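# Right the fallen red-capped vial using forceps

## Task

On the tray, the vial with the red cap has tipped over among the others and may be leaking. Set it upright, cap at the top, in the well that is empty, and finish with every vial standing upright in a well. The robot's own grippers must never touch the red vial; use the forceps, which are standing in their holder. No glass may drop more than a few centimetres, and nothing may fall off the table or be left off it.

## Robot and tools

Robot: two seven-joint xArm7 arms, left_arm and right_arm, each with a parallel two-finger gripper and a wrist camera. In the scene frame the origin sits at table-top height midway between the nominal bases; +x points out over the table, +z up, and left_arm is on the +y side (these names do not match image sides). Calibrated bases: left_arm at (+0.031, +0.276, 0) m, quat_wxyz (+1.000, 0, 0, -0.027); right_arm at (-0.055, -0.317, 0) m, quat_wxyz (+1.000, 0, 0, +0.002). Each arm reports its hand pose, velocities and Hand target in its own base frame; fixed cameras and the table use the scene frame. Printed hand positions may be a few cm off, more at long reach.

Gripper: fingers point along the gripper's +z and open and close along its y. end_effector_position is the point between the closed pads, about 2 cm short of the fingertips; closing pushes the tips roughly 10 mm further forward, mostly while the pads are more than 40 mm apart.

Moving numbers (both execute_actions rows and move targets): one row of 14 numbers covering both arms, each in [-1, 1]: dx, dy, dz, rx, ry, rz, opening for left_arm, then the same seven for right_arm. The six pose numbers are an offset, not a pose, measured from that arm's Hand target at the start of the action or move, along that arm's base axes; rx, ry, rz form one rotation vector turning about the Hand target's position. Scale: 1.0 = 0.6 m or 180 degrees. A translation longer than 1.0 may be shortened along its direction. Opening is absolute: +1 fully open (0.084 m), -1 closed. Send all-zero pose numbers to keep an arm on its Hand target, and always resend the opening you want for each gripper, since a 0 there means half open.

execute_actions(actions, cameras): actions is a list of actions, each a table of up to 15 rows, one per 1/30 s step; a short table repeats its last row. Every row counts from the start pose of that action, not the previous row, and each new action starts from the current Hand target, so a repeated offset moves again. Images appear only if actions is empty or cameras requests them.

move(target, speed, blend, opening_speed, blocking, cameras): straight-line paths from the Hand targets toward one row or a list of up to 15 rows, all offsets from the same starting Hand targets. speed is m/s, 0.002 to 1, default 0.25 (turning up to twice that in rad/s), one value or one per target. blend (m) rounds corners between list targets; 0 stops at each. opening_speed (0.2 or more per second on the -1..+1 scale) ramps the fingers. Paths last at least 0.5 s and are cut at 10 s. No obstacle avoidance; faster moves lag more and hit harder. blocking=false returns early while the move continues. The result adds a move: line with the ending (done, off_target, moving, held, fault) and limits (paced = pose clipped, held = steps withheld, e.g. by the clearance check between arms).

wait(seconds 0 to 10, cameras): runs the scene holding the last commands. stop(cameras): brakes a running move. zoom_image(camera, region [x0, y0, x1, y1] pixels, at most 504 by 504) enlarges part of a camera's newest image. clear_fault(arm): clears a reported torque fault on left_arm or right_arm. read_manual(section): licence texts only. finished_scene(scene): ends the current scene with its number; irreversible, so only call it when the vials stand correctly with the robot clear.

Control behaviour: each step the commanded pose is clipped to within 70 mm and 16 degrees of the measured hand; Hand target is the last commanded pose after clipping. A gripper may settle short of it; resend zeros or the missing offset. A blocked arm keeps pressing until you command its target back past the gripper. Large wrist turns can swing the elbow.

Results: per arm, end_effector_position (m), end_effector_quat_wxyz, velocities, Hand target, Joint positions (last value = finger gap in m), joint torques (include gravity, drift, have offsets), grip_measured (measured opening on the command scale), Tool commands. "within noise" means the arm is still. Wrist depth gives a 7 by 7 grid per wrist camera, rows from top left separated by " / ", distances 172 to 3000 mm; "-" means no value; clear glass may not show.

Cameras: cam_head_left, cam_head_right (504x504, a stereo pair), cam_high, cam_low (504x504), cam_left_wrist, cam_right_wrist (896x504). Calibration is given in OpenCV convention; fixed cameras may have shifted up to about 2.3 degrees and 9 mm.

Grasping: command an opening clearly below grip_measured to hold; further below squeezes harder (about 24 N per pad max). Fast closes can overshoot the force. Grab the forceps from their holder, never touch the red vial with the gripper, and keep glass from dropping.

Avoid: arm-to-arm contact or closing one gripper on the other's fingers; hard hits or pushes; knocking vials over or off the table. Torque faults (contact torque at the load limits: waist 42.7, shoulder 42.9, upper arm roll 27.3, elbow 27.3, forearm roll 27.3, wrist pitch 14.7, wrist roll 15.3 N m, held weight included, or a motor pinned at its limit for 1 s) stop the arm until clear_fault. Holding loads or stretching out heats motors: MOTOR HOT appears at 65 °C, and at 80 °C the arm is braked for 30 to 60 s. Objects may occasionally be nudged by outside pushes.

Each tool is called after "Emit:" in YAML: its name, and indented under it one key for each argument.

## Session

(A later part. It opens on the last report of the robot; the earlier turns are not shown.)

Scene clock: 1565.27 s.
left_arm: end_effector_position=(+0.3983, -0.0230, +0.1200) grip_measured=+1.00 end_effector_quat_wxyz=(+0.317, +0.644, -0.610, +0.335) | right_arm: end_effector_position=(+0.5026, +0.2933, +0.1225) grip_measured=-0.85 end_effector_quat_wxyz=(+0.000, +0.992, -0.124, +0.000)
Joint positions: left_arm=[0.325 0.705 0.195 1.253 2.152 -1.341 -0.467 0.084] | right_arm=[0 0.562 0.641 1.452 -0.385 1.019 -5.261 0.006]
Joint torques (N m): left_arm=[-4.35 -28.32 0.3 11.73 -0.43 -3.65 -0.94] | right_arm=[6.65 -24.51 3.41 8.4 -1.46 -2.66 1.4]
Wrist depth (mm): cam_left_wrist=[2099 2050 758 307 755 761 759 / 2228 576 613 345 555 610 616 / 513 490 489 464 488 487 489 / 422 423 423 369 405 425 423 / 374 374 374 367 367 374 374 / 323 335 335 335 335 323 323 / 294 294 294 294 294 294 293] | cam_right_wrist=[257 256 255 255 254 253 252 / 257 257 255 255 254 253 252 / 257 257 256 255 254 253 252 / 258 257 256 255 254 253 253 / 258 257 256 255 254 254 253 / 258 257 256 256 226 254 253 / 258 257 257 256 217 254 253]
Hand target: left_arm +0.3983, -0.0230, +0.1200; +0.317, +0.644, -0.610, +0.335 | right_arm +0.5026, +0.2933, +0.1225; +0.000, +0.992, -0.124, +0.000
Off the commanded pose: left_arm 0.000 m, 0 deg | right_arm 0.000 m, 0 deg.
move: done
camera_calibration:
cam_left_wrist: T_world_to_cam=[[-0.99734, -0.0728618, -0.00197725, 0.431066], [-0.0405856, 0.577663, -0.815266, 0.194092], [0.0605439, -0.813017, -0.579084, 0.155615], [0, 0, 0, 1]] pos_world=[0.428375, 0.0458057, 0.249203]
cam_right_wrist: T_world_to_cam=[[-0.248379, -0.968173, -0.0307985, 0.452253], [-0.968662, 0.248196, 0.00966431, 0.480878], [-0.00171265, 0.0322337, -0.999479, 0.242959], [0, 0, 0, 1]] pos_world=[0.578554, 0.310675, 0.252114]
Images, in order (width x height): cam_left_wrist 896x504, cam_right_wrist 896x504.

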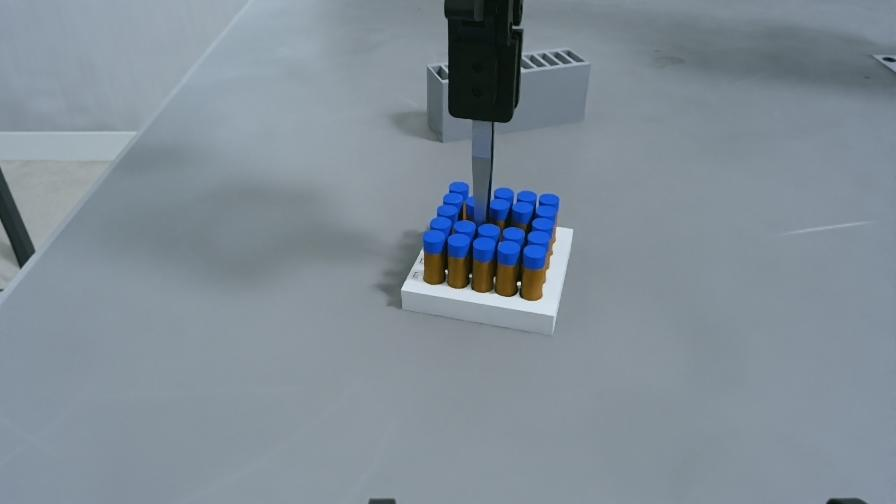

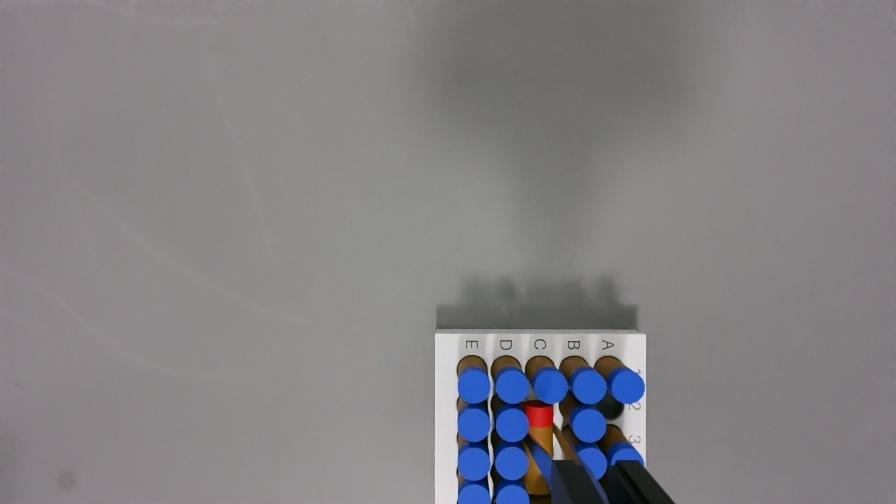

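Emit:
move:
  target:
    - [0,0,0,0,0,0,1, 0.0,0.0,0,0,0,0,-1]
    - [0,0,0,0,0,0,1, 0.0,0.0,0.013,0,0,0,-1]
  speed: 0.02
  opening_speed: 0.3
  cameras: ["cam_right_wrist","cam_left_wrist"]

Emit:
zoom_image:
  camera: "cam_right_wrist"
  region: [470, 340, 630, 504]

Emit:
zoom_image:
  camera: "cam_left_wrist"
  region: [380, 60, 620, 350]

Scene clock: 1574.17 s.
left_arm: end_effector_position=(+0.3983, -0.0230, +0.1200) grip_measured=+1.00 end_effector_quat_wxyz=(+0.317, +0.644, -0.610, +0.335) | right_arm: end_effector_position=(+0.5026, +0.2933, +0.1302) grip_measured=-0.85 end_effector_quat_wxyz=(+0.000, +0.992, -0.124, +0.000)
Joint positions: left_arm=[0.325 0.705 0.195 1.253 2.152 -1.341 -0.467 0.084] | right_arm=[-0.003 0.552 0.646 1.46 -0.377 1.035 -5.266 0.006]
Joint torques (N m): left_arm=[-4.41 -28.5 0.3 11.99 -0.51 -3.75 -1.03] | right_arm=[-7.1 -38.04 10.28 15.74 1.59 -0.4 -1.17]
Wrist depth (mm): cam_left_wrist=[2099 2044 759 312 759 756 755 / 2235 575 610 350 555 610 613 / 514 490 488 466 487 487 488 / 422 424 424 369 405 423 423 / 374 373 374 367 367 374 374 / 324 335 335 335 335 323 323 / 294 294 293 294 294 294 294] | cam_right_wrist=[265 263 263 262 261 261 259 / 264 264 263 262 261 261 260 / 265 264 263 263 262 260 259 / 265 264 263 263 262 261 260 / 265 265 263 263 262 261 260 / 266 265 264 249 220 261 260 / 266 265 264 264 220 262 261]
Hand target: left_arm +0.3983, -0.0230, +0.1200; +0.317, +0.644, -0.610, +0.335 | right_arm +0.5026, +0.2933, +0.1303; +0.000, +0.992, -0.124, +0.000
Off the commanded pose: left_arm 0.000 m, 0 deg | right_arm 0.000 m, 0 deg.
move: done
camera_calibration:
cam_left_wrist: T_world_to_cam=[[-0.99734, -0.0728618, -0.00197725, 0.431066], [-0.0405856, 0.577663, -0.815266, 0.194092], [0.0605439, -0.813017, -0.579084, 0.155615], [0, 0, 0, 1]] pos_world=[0.428375, 0.0458057, 0.249203]
cam_right_wrist: T_world_to_cam=[[-0.248379, -0.968173, -0.0307985, 0.45249], [-0.968662, 0.248196, 0.00966431, 0.480804], [-0.00171265, 0.0322337, -0.999479, 0.250655], [0, 0, 0, 1]] pos_world=[0.578554, 0.310675, 0.259814]
Images, in order (width x height): cam_left_wrist 896x504, cam_right_wrist 896x504.

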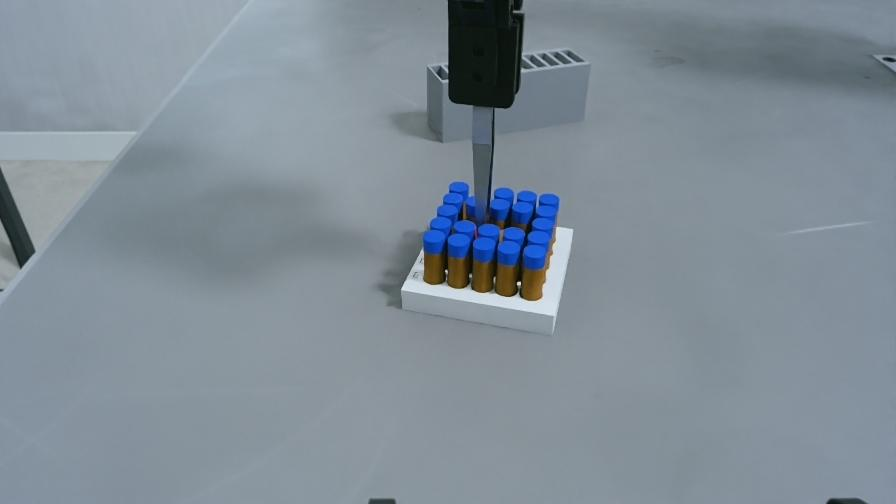

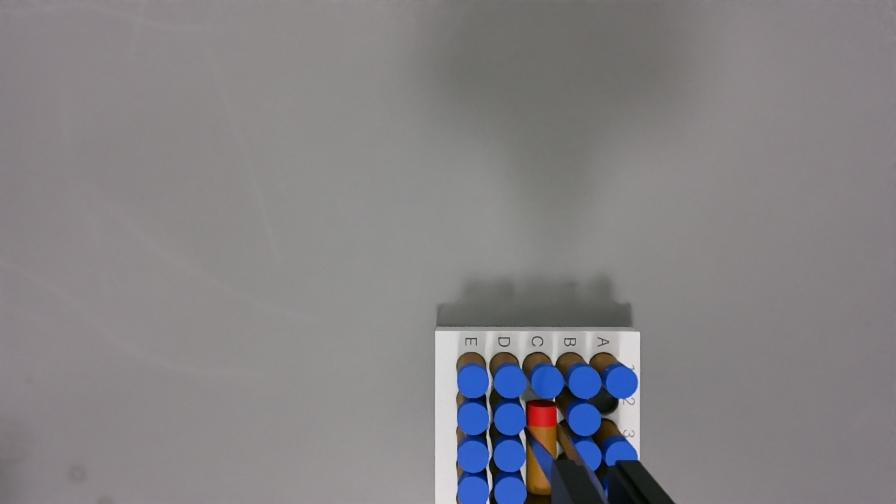

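Scaled by 3.073 from the camera's 896x504 image, which has a finer 1280x720 frame.

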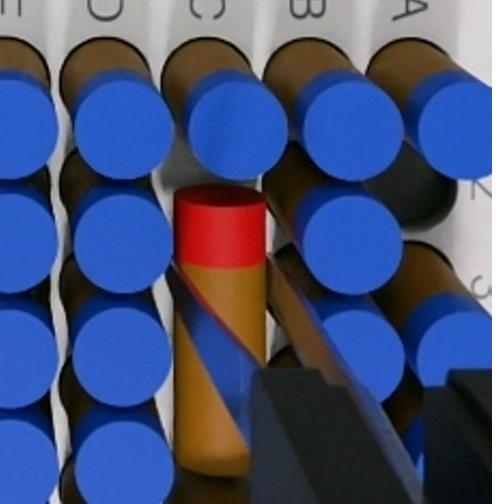

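Scaled by 1.738 from the camera's 896x504 image, which has a finer 1280x720 frame.

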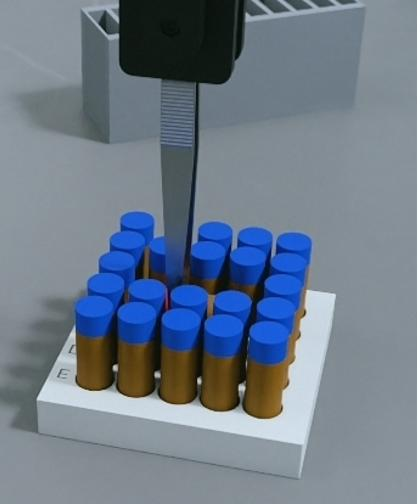

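Emit:
move:
  target: [0,0,0,0,0,0,1, 0.0,0.0,0.1,0,0,0,-1]
  speed: 0.05
  cameras: ["cam_right_wrist","cam_left_wrist"]

Emit:
zoom_image:
  camera: "cam_right_wrist"
  region: [430, 300, 670, 504]

Emit:
zoom_image:
  camera: "cam_left_wrist"
  region: [380, 0, 620, 350]

Scene clock: 1579.93 s.
left_arm: end_effector_position=(+0.3983, -0.0230, +0.1200) grip_measured=+1.00 end_effector_quat_wxyz=(+0.317, +0.644, -0.610, +0.335) | right_arm: end_effector_position=(+0.5026, +0.2933, +0.1902) grip_measured=-0.85 end_effector_quat_wxyz=(+0.000, +0.992, -0.124, +0.000)
Joint positions: left_arm=[0.325 0.705 0.195 1.253 2.152 -1.341 -0.467 0.084] | right_arm=[-0.014 0.487 0.677 1.545 -0.325 1.173 -5.3 0.006]
Joint torques (N m): left_arm=[-4.34 -28.59 0.32 11.83 -0.54 -3.66 -1.02] | right_arm=[-6.57 -37.38 9.7 16.14 1.55 -0.4 -1.21]
Wrist depth (mm): cam_left_wrist=[2125 2056 756 760 755 755 758 / 2220 576 612 544 557 613 613 / 514 488 485 488 487 487 487 / 424 423 424 370 405 424 423 / 373 373 373 366 368 374 373 / 324 336 335 335 335 323 323 / 293 293 294 294 294 293 294] | cam_right_wrist=[325 324 323 322 321 320 319 / 326 323 323 323 322 321 319 / 326 324 323 323 321 321 320 / 326 326 324 323 322 320 320 / 326 325 324 323 322 321 320 / 326 326 324 323 308 321 321 / 327 325 325 324 281 321 321]
Hand target: left_arm +0.3983, -0.0230, +0.1200; +0.317, +0.644, -0.610, +0.335 | right_arm +0.5026, +0.2933, +0.1903; +0.000, +0.992, -0.124, +0.000
Off the commanded pose: left_arm 0.000 m, 0 deg | right_arm 0.000 m, 0 deg.
move: done
camera_calibration:
cam_left_wrist: T_world_to_cam=[[-0.99734, -0.0728618, -0.00197725, 0.431066], [-0.0405856, 0.577663, -0.815266, 0.194092], [0.0605439, -0.813017, -0.579084, 0.155615], [0, 0, 0, 1]] pos_world=[0.428375, 0.0458057, 0.249203]
cam_right_wrist: T_world_to_cam=[[-0.248379, -0.968173, -0.0307985, 0.454341], [-0.968662, 0.248196, 0.00966431, 0.480223], [-0.00171265, 0.0322337, -0.999479, 0.310724], [0, 0, 0, 1]] pos_world=[0.578554, 0.310675, 0.319914]
Images, in order (width x height): cam_left_wrist 896x504, cam_right_wrist 896x504.

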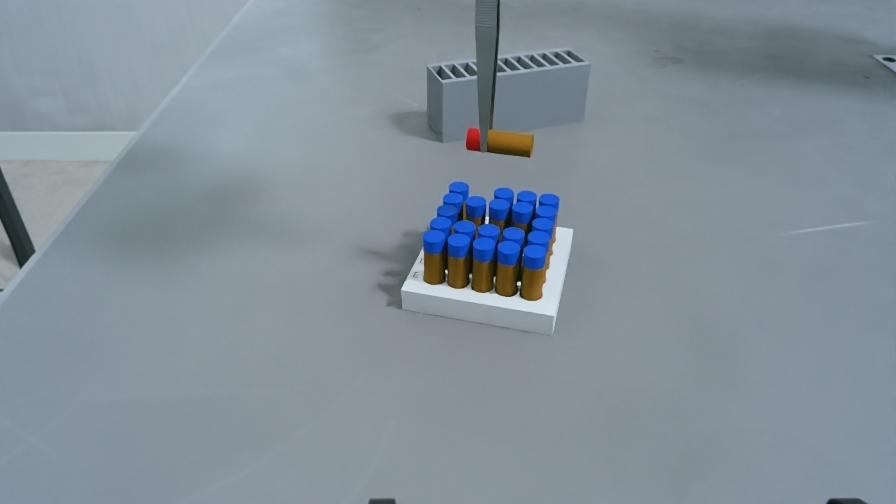

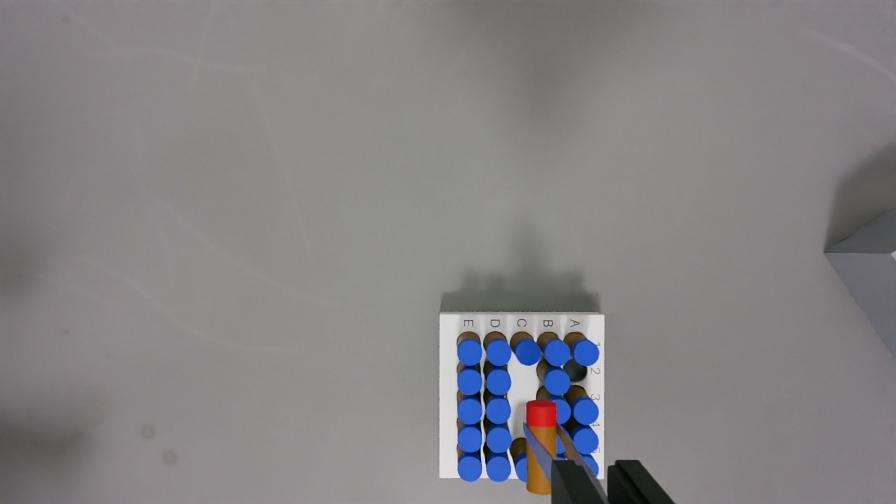

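Scaled by 2.100 from the camera's 896x504 image, which has a finer 1280x720 frame.

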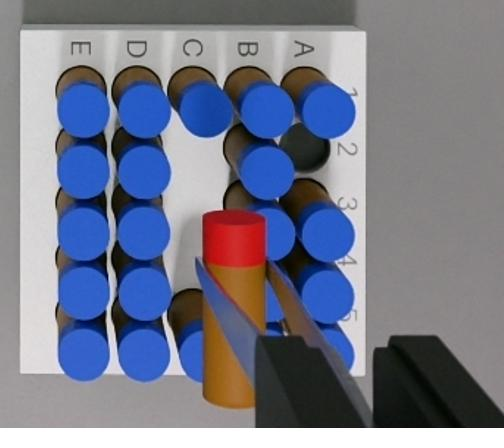

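Scaled by 1.440 from the camera's 896x504 image, which has a finer 1280x720 frame.

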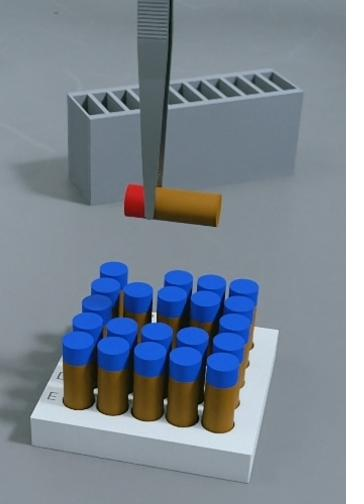

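Emit:
move:
  target:
    - [0,0,0,0,0,0,1, -0.0773,-0.277,0.02,0,0,-0.3169,-1]
    - [0,0,0,0,0,0,1, -0.0773,-0.277,-0.018,0,0,-0.3169,-1]
  speed: 0.12
  blend: [0.01,0]
  cameras: ["cam_right_wrist","cam_left_wrist","cam_low"]

Emit:
zoom_image:
  camera: "cam_right_wrist"
  region: [430, 260, 670, 504]

Emit:
zoom_image:
  camera: "cam_left_wrist"
  region: [400, 0, 640, 150]

Scene clock: 1664.23 s.
left_arm: end_effector_position=(+0.3983, -0.0230, +0.1200) grip_measured=+1.00 end_effector_quat_wxyz=(+0.317, +0.644, -0.610, +0.335) | right_arm: end_effector_position=(+0.4562, +0.1270, +0.1795) grip_measured=-0.85 end_effector_quat_wxyz=(+0.000, +0.812, -0.583, +0.000)
Joint positions: left_arm=[0.325 0.705 0.195 1.253 2.152 -1.341 -0.467 0.084] | right_arm=[-0.256 0.068 0.538 1.042 -0.043 0.984 -4.734 0.006]
Joint torques (N m): left_arm=[-4.13 -28.7 0.34 11.89 -0.76 -3.64 -1.01] | right_arm=[6.94 -16.31 0.69 10.58 -1.65 -3.12 1.43]
Wrist depth (mm): cam_left_wrist=[2080 2106 756 758 760 756 756 / 2228 577 614 541 556 611 617 / 514 488 487 486 487 487 487 / 423 423 424 370 406 423 424 / 373 374 373 366 367 374 373 / 323 335 335 335 335 323 324 / 294 293 294 294 294 294 293] | cam_right_wrist=[314 314 312 312 311 310 309 / 316 314 313 312 311 310 309 / 315 314 313 312 312 310 310 / 315 314 314 282 308 311 309 / 315 314 313 265 307 311 309 / 316 314 314 313 312 311 310 / 316 315 314 313 312 311 310]
Hand target: left_arm +0.3983, -0.0230, +0.1200; +0.317, +0.644, -0.610, +0.335 | right_arm +0.4562, +0.1271, +0.1795; +0.000, +0.812, -0.583, +0.000
Off the commanded pose: left_arm 0.000 m, 0 deg | right_arm 0.000 m, 0 deg.
move: done
camera_calibration:
cam_left_wrist: T_world_to_cam=[[-0.99734, -0.0728618, -0.00197725, 0.431066], [-0.0405856, 0.577663, -0.815266, 0.194092], [0.0605439, -0.813017, -0.579084, 0.155615], [0, 0, 0, 1]] pos_world=[0.428375, 0.0458057, 0.249203]
cam_right_wrist: T_world_to_cam=[[-0.947534, -0.318171, -0.0307781, 0.518013], [-0.318588, 0.947844, 0.00963092, 0.0912296], [0.0261085, 0.0189312, -0.99948, 0.294302], [0, 0, 0, 1]] pos_world=[0.512216, 0.0727739, 0.309214]
Images, in order (width x height): cam_low 504x504, cam_left_wrist 896x504, cam_right_wrist 896x504.

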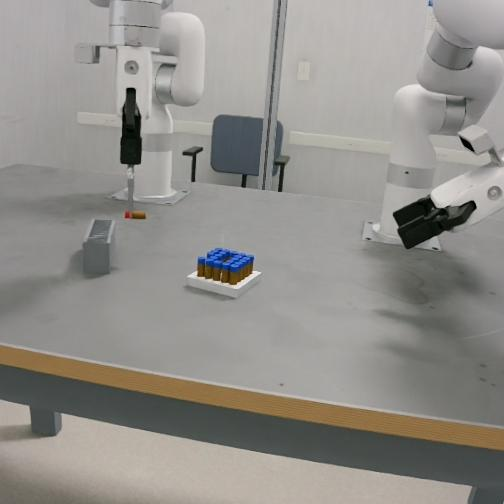

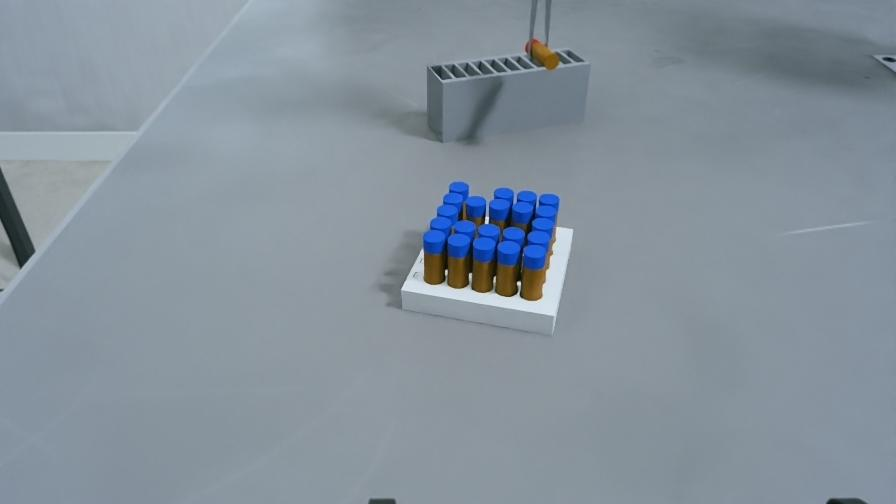

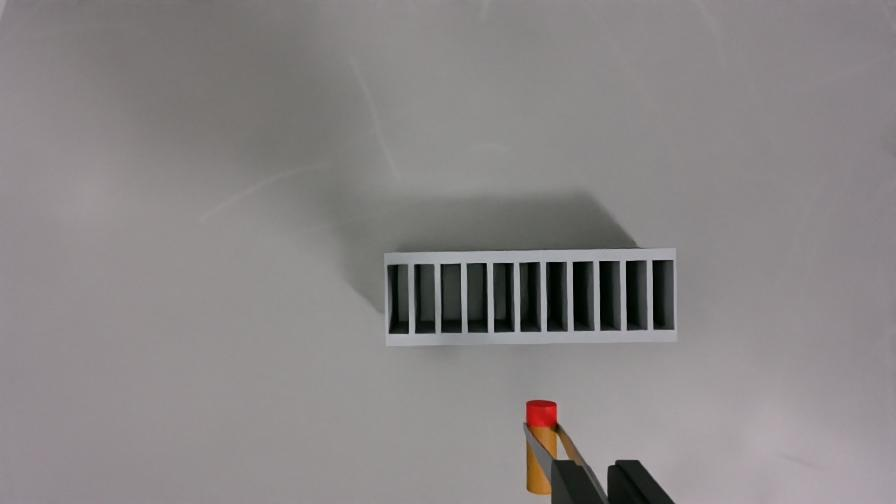

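Scaled by 2.066 from the camera's 896x504 image, which has a finer 1280x720 frame.

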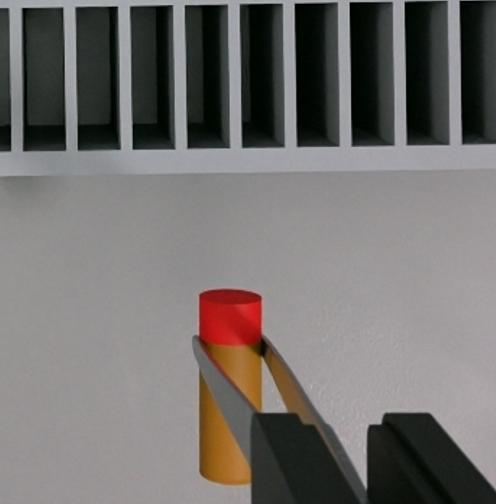

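Scaled by 2.100 from the camera's 896x504 image, which has a finer 1280x720 frame.

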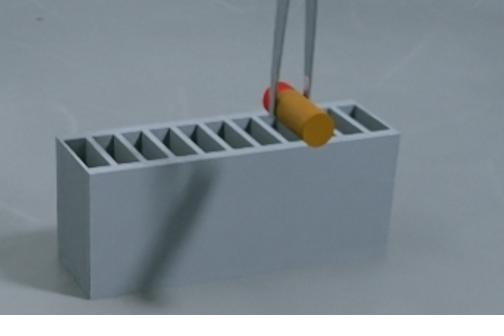

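Emit:
move:
  target:
    - [0,0,0,0,0,0,1, 0.0111,-0.0328,0,0,0,0,-1]
    - [0,0,0,0,0,0,1, 0.0111,-0.0328,-0.0217,0,0,0,-1]
  speed: 0.05
  blend: [0.002,0]
  cameras: ["cam_right_wrist","cam_left_wrist"]

Emit:
zoom_image:
  camera: "cam_right_wrist"
  region: [430, 340, 630, 504]

Emit:
zoom_image:
  camera: "cam_left_wrist"
  region: [480, 0, 600, 120]

Scene clock: 1691.57 s.
left_arm: end_effector_position=(+0.3983, -0.0230, +0.1200) grip_measured=+1.00 end_effector_quat_wxyz=(+0.317, +0.644, -0.610, +0.335) | right_arm: end_effector_position=(+0.4629, +0.1073, +0.1665) grip_measured=-0.85 end_effector_quat_wxyz=(+0.000, +0.812, -0.583, +0.000)
Joint positions: left_arm=[0.325 0.705 0.195 1.253 2.152 -1.341 -0.467 0.084] | right_arm=[-0.278 0.092 0.517 1.029 -0.057 0.95 -4.768 0.006]
Joint torques (N m): left_arm=[-4.19 -28.35 0.35 11.84 -0.74 -3.65 -0.96] | right_arm=[6.4 -16.89 0.21 10.42 -1.41 -3.16 1.44]
Wrist depth (mm): cam_left_wrist=[2087 2056 755 755 758 759 760 / 2220 577 610 544 554 610 613 / 514 489 488 488 488 488 488 / 423 423 423 369 406 422 423 / 374 373 374 368 366 373 374 / 323 335 335 335 335 324 323 / 293 293 294 294 294 293 294] | cam_right_wrist=[301 300 299 299 297 296 296 / 301 301 300 298 298 297 297 / 302 301 300 299 298 298 296 / 302 300 301 300 298 297 296 / 302 301 301 255 248 297 297 / 303 302 300 300 250 298 297 / 302 302 301 300 298 298 297]
Hand target: left_arm +0.3983, -0.0230, +0.1200; +0.317, +0.644, -0.610, +0.335 | right_arm +0.4628, +0.1074, +0.1665; +0.000, +0.812, -0.583, +0.000
Off the commanded pose: left_arm 0.000 m, 0 deg | right_arm 0.000 m, 0 deg.
move: done
camera_calibration:
cam_left_wrist: T_world_to_cam=[[-0.99734, -0.0728618, -0.00197725, 0.431066], [-0.0405856, 0.577663, -0.815266, 0.194092], [0.0605439, -0.813017, -0.579084, 0.155615], [0, 0, 0, 1]] pos_world=[0.428375, 0.0458057, 0.249203]
cam_right_wrist: T_world_to_cam=[[-0.947574, -0.318052, -0.0307775, 0.517581], [-0.318469, 0.947884, 0.00963287, 0.11216], [0.0261098, 0.0189295, -0.99948, 0.281511], [0, 0, 0, 1]] pos_world=[0.518816, 0.0529736, 0.296214]
Images, in order (width x height): cam_left_wrist 896x504, cam_right_wrist 896x504.

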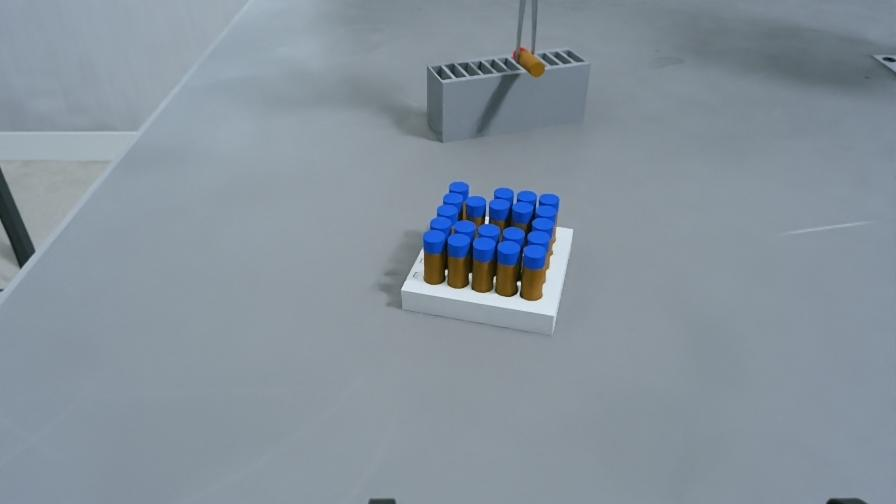

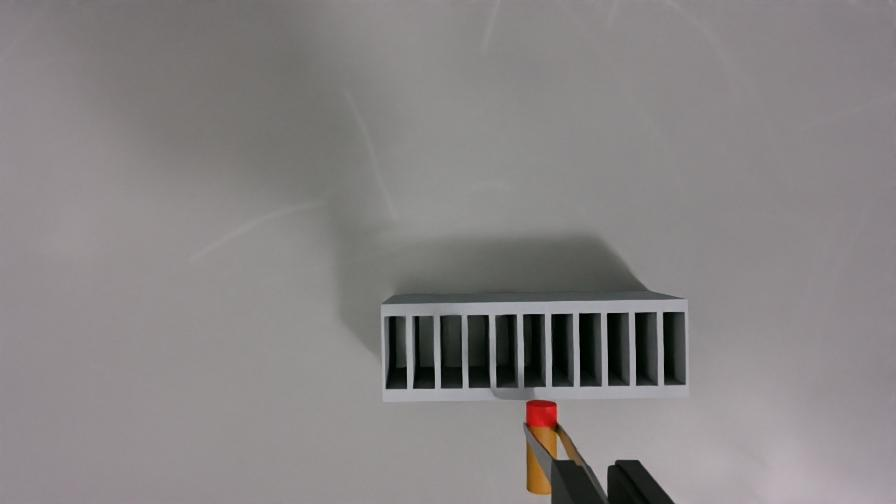

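Scaled by 2.520 from the camera's 896x504 image, which has a finer 1280x720 frame.

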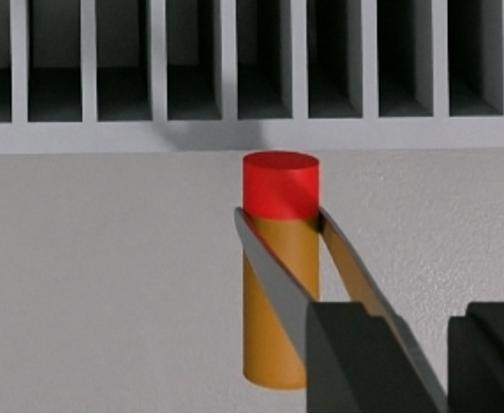

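Scaled by 4.200 from the camera's 896x504 image, which has a finer 1280x720 frame.

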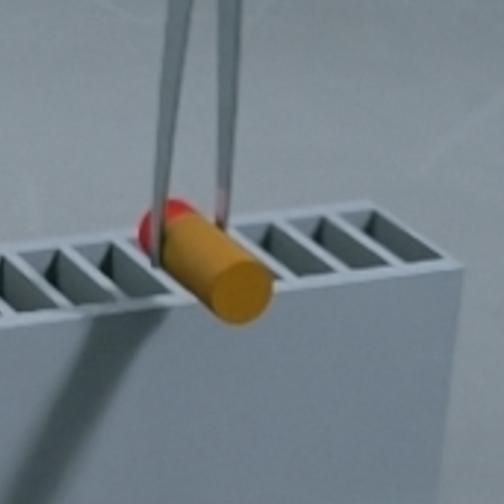

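Emit:
move:
  target:
    - [0,0,0,0,0,0,1, 0.0003,-0.0009,0,0,0,0,-1]
    - [0,0,0,0,0,0,1, 0.0003,-0.0009,-0.0158,0,0,0,-1]
  speed: 0.015
  cameras: ["cam_right_wrist","cam_left_wrist"]

Emit:
zoom_image:
  camera: "cam_right_wrist"
  region: [430, 340, 630, 504]

Emit:
zoom_image:
  camera: "cam_left_wrist"
  region: [480, 0, 600, 120]

Scene clock: 1705.27 s.
left_arm: end_effector_position=(+0.3983, -0.0230, +0.1200) grip_measured=+1.00 end_effector_quat_wxyz=(+0.317, +0.644, -0.610, +0.335) | right_arm: end_effector_position=(+0.4630, +0.1069, +0.1570) grip_measured=-0.85 end_effector_quat_wxyz=(+0.000, +0.812, -0.583, +0.000)
Joint positions: left_arm=[0.325 0.705 0.195 1.253 2.152 -1.341 -0.467 0.084] | right_arm=[-0.277 0.107 0.515 1.016 -0.067 0.924 -4.761 0.006]
Joint torques (N m): left_arm=[-4.35 -28.76 0.32 11.98 -0.71 -3.63 -0.94] | right_arm=[6.59 -17.07 -2.09 10.28 -1.46 -3.01 1.41]
Wrist depth (mm): cam_left_wrist=[2112 2050 757 757 759 758 756 / 2199 574 616 542 554 615 613 / 517 489 486 489 487 488 488 / 424 422 422 370 406 424 424 / 373 374 375 367 367 373 374 / 324 335 334 335 335 323 322 / 294 294 294 294 294 294 294] | cam_right_wrist=[291 291 290 289 288 287 287 / 292 291 291 289 289 287 287 / 292 292 291 290 288 288 287 / 293 292 291 290 289 288 287 / 293 292 291 254 254 288 287 / 293 292 291 253 251 289 288 / 293 292 292 290 289 289 288]
Hand target: left_arm +0.3983, -0.0230, +0.1200; +0.317, +0.644, -0.610, +0.335 | right_arm +0.4630, +0.1069, +0.1570; +0.000, +0.812, -0.583, +0.000
Off the commanded pose: left_arm 0.000 m, 0 deg | right_arm 0.000 m, 0 deg.
move: done
camera_calibration:
cam_left_wrist: T_world_to_cam=[[-0.99734, -0.0728618, -0.00197725, 0.431066], [-0.0405856, 0.577663, -0.815266, 0.194092], [0.0605439, -0.813017, -0.579084, 0.155615], [0, 0, 0, 1]] pos_world=[0.428375, 0.0458057, 0.249203]
cam_right_wrist: T_world_to_cam=[[-0.947503, -0.318261, -0.0307785, 0.517326], [-0.318678, 0.947814, 0.00962946, 0.112808], [0.0261076, 0.0189324, -0.99948, 0.272019], [0, 0, 0, 1]] pos_world=[0.519016, 0.0525742, 0.286714]
Images, in order (width x height): cam_left_wrist 896x504, cam_right_wrist 896x504.

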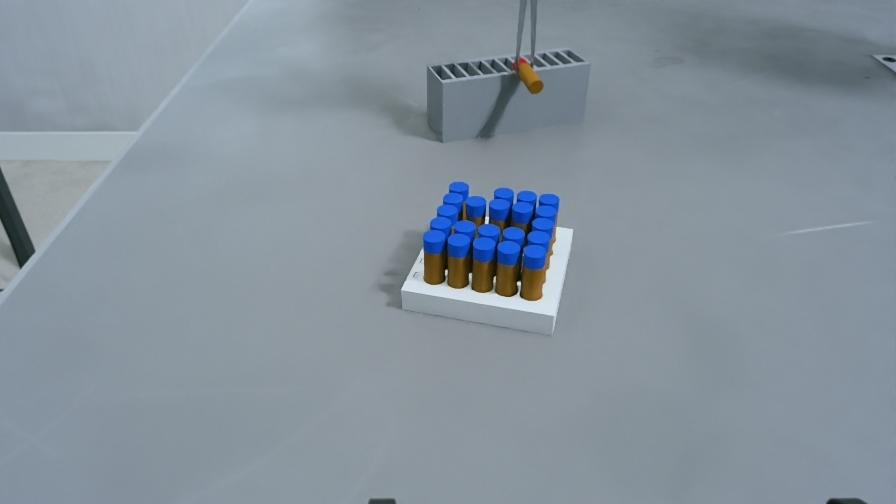

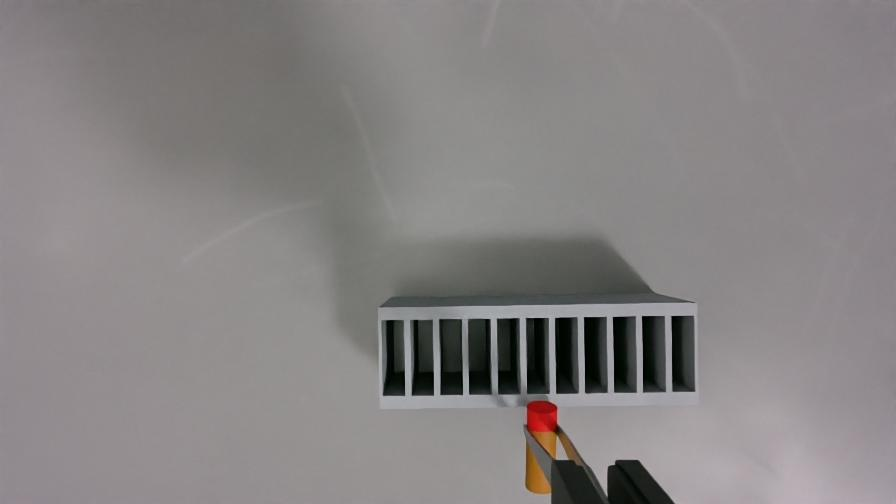

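Scaled by 2.520 from the camera's 896x504 image, which has a finer 1280x720 frame.

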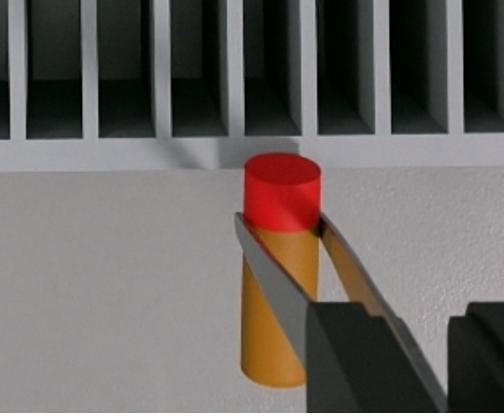

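Scaled by 4.200 from the camera's 896x504 image, which has a finer 1280x720 frame.

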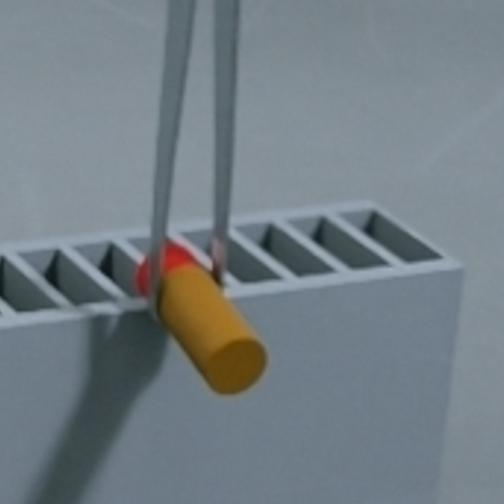

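Emit:
move:
  target: [0,0,0,0,0,0,1, 0,0,-0.0058,0,0,0,-1]
  speed: 0.015
  cameras: ["cam_right_wrist","cam_left_wrist"]

Emit:
zoom_image:
  camera: "cam_right_wrist"
  region: [430, 340, 630, 504]

Emit:
zoom_image:
  camera: "cam_left_wrist"
  region: [480, 0, 600, 120]

Scene clock: 1711.20 s.
left_arm: end_effector_position=(+0.3983, -0.0230, +0.1200) grip_measured=+1.00 end_effector_quat_wxyz=(+0.317, +0.644, -0.610, +0.335) | right_arm: end_effector_position=(+0.4630, +0.1069, +0.1536) grip_measured=-0.85 end_effector_quat_wxyz=(+0.000, +0.812, -0.583, +0.000)
Joint positions: left_arm=[0.325 0.705 0.195 1.253 2.152 -1.341 -0.467 0.084] | right_arm=[-0.276 0.113 0.515 1.011 -0.071 0.914 -4.758 0.006]
Joint torques (N m): left_arm=[-4.16 -28.6 0.31 11.92 -0.67 -3.57 -0.98] | right_arm=[6.71 -17.14 -2.16 10 -1.47 -2.94 1.44]
Wrist depth (mm): cam_left_wrist=[2106 2068 759 758 755 755 755 / 2235 575 612 543 556 613 610 / 515 488 489 488 490 488 487 / 423 424 424 370 405 424 422 / 373 373 374 366 366 374 375 / 323 335 335 335 335 324 323 / 294 294 293 294 294 294 294] | cam_right_wrist=[288 287 287 285 285 284 283 / 288 288 287 286 286 285 283 / 289 288 287 286 285 284 284 / 289 288 287 287 285 285 284 / 289 288 287 239 255 284 284 / 289 288 288 237 250 285 284 / 290 289 288 287 286 286 285]
Hand target: left_arm +0.3983, -0.0230, +0.1200; +0.317, +0.644, -0.610, +0.335 | right_arm +0.4630, +0.1069, +0.1535; +0.000, +0.812, -0.583, +0.000
Off the commanded pose: left_arm 0.000 m, 0 deg | right_arm 0.000 m, 0 deg.
move: done
camera_calibration:
cam_left_wrist: T_world_to_cam=[[-0.99734, -0.0728618, -0.00197725, 0.431066], [-0.0405856, 0.577663, -0.815266, 0.194092], [0.0605439, -0.813017, -0.579084, 0.155615], [0, 0, 0, 1]] pos_world=[0.428375, 0.0458057, 0.249203]
cam_right_wrist: T_world_to_cam=[[-0.947503, -0.318261, -0.0307785, 0.517218], [-0.318678, 0.947814, 0.00962946, 0.112841], [0.0261076, 0.0189324, -0.99948, 0.268521], [0, 0, 0, 1]] pos_world=[0.519016, 0.0525742, 0.283214]
Images, in order (width x height): cam_left_wrist 896x504, cam_right_wrist 896x504.

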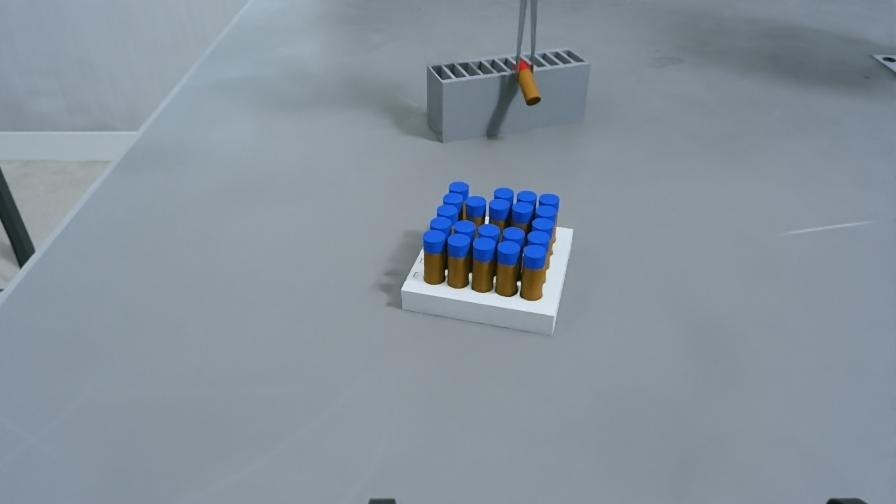

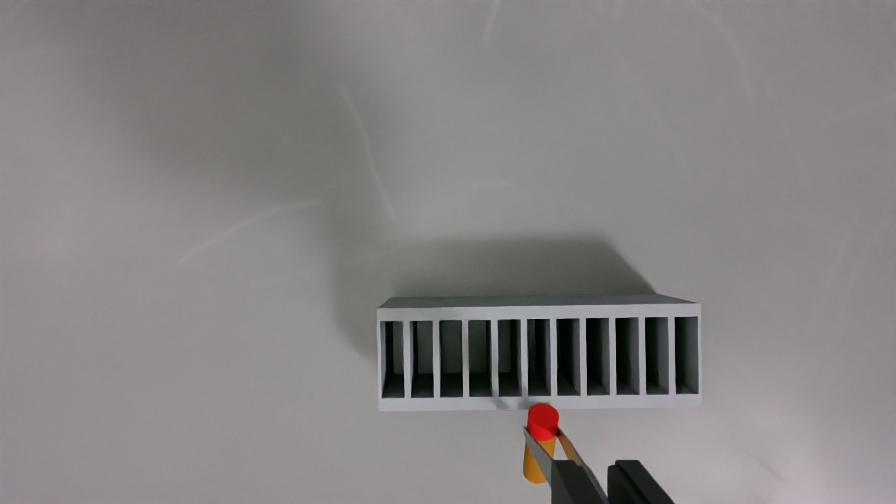

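Scaled by 2.520 from the camera's 896x504 image, which has a finer 1280x720 frame.

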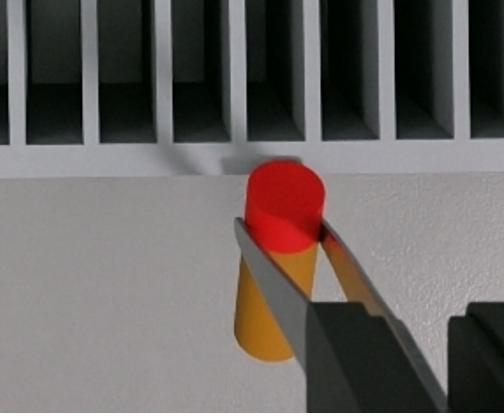

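Scaled by 4.200 from the camera's 896x504 image, which has a finer 1280x720 frame.

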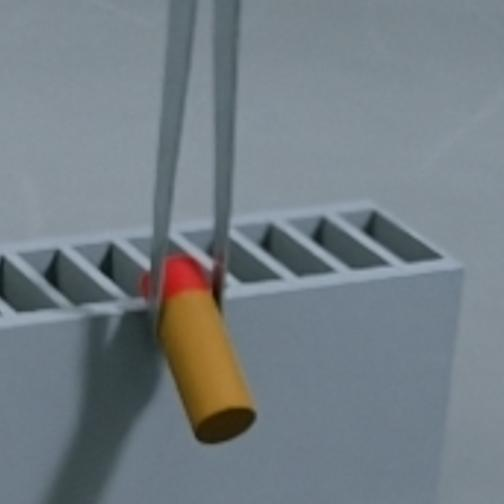

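Emit:
move:
  target: [0,0,0,0,0,0,1, 0,0,-0.0075,0,0,0,-1]
  speed: 0.015
  cameras: ["cam_right_wrist","cam_left_wrist"]

Emit:
zoom_image:
  camera: "cam_right_wrist"
  region: [430, 340, 630, 504]

Emit:
zoom_image:
  camera: "cam_left_wrist"
  region: [480, 0, 600, 120]

Scene clock: 1716.77 s.
left_arm: end_effector_position=(+0.3983, -0.0230, +0.1200) grip_measured=+1.00 end_effector_quat_wxyz=(+0.317, +0.644, -0.610, +0.335) | right_arm: end_effector_position=(+0.4630, +0.1069, +0.1491) grip_measured=-0.85 end_effector_quat_wxyz=(+0.000, +0.812, -0.583, +0.000)
Joint positions: left_arm=[0.325 0.705 0.195 1.253 2.152 -1.341 -0.467 0.084] | right_arm=[-0.275 0.12 0.514 1.005 -0.076 0.902 -4.755 0.006]
Joint torques (N m): left_arm=[-4.32 -28.65 0.44 11.94 -0.84 -3.56 -0.97] | right_arm=[6.71 -16.9 -1.96 10.1 -1.56 -2.98 1.51]
Wrist depth (mm): cam_left_wrist=[2112 2068 755 757 758 760 758 / 2242 575 612 543 556 611 610 / 515 488 488 485 488 486 488 / 422 422 422 370 404 423 423 / 374 374 373 367 367 373 374 / 323 335 335 335 335 323 323 / 293 294 294 294 294 294 294] | cam_right_wrist=[284 283 282 281 280 279 278 / 284 283 282 281 280 280 279 / 284 283 283 282 281 280 279 / 284 283 283 282 281 280 280 / 284 283 283 240 233 280 280 / 285 284 283 237 232 280 279 / 285 284 283 283 282 281 280]
Hand target: left_arm +0.3983, -0.0230, +0.1200; +0.317, +0.644, -0.610, +0.335 | right_arm +0.4630, +0.1069, +0.1490; +0.000, +0.812, -0.583, +0.000
Off the commanded pose: left_arm 0.000 m, 0 deg | right_arm 0.000 m, 0 deg.
move: done
camera_calibration:
cam_left_wrist: T_world_to_cam=[[-0.99734, -0.0728618, -0.00197725, 0.431066], [-0.0405856, 0.577663, -0.815266, 0.194092], [0.0605439, -0.813017, -0.579084, 0.155615], [0, 0, 0, 1]] pos_world=[0.428375, 0.0458057, 0.249203]
cam_right_wrist: T_world_to_cam=[[-0.947503, -0.318261, -0.0307785, 0.51708], [-0.318678, 0.947814, 0.00962946, 0.112885], [0.0261076, 0.0189324, -0.99948, 0.264023], [0, 0, 0, 1]] pos_world=[0.519016, 0.0525742, 0.278714]
Images, in order (width x height): cam_left_wrist 896x504, cam_right_wrist 896x504.

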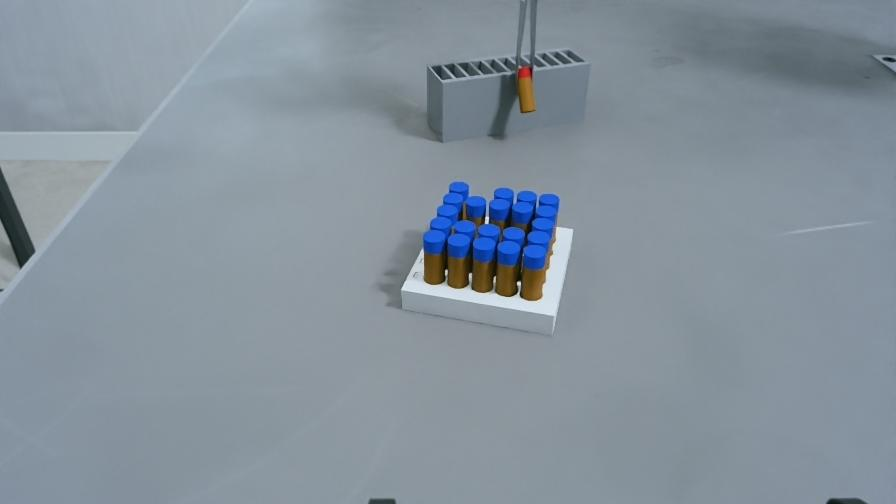

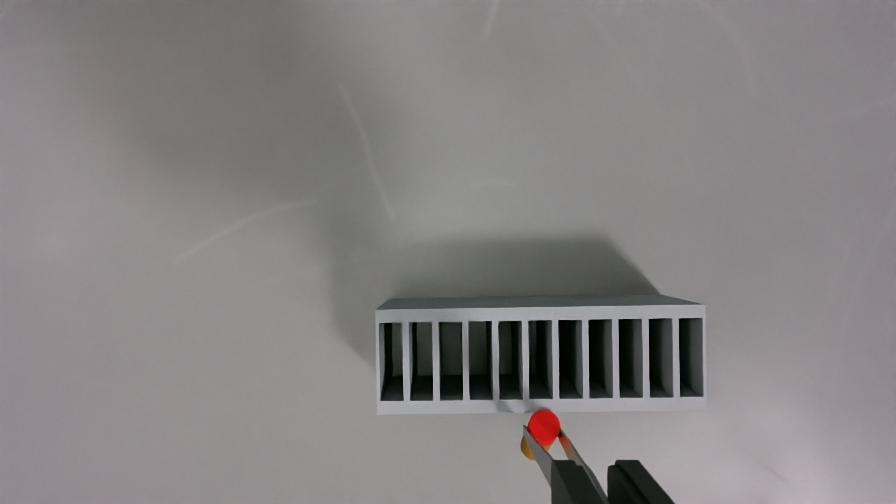

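Scaled by 2.520 from the camera's 896x504 image, which has a finer 1280x720 frame.

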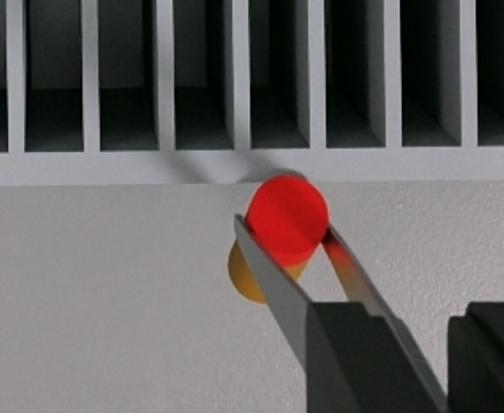

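Scaled by 4.200 from the camera's 896x504 image, which has a finer 1280x720 frame.

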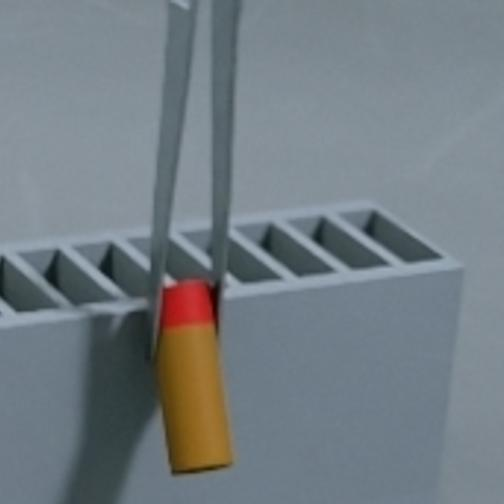

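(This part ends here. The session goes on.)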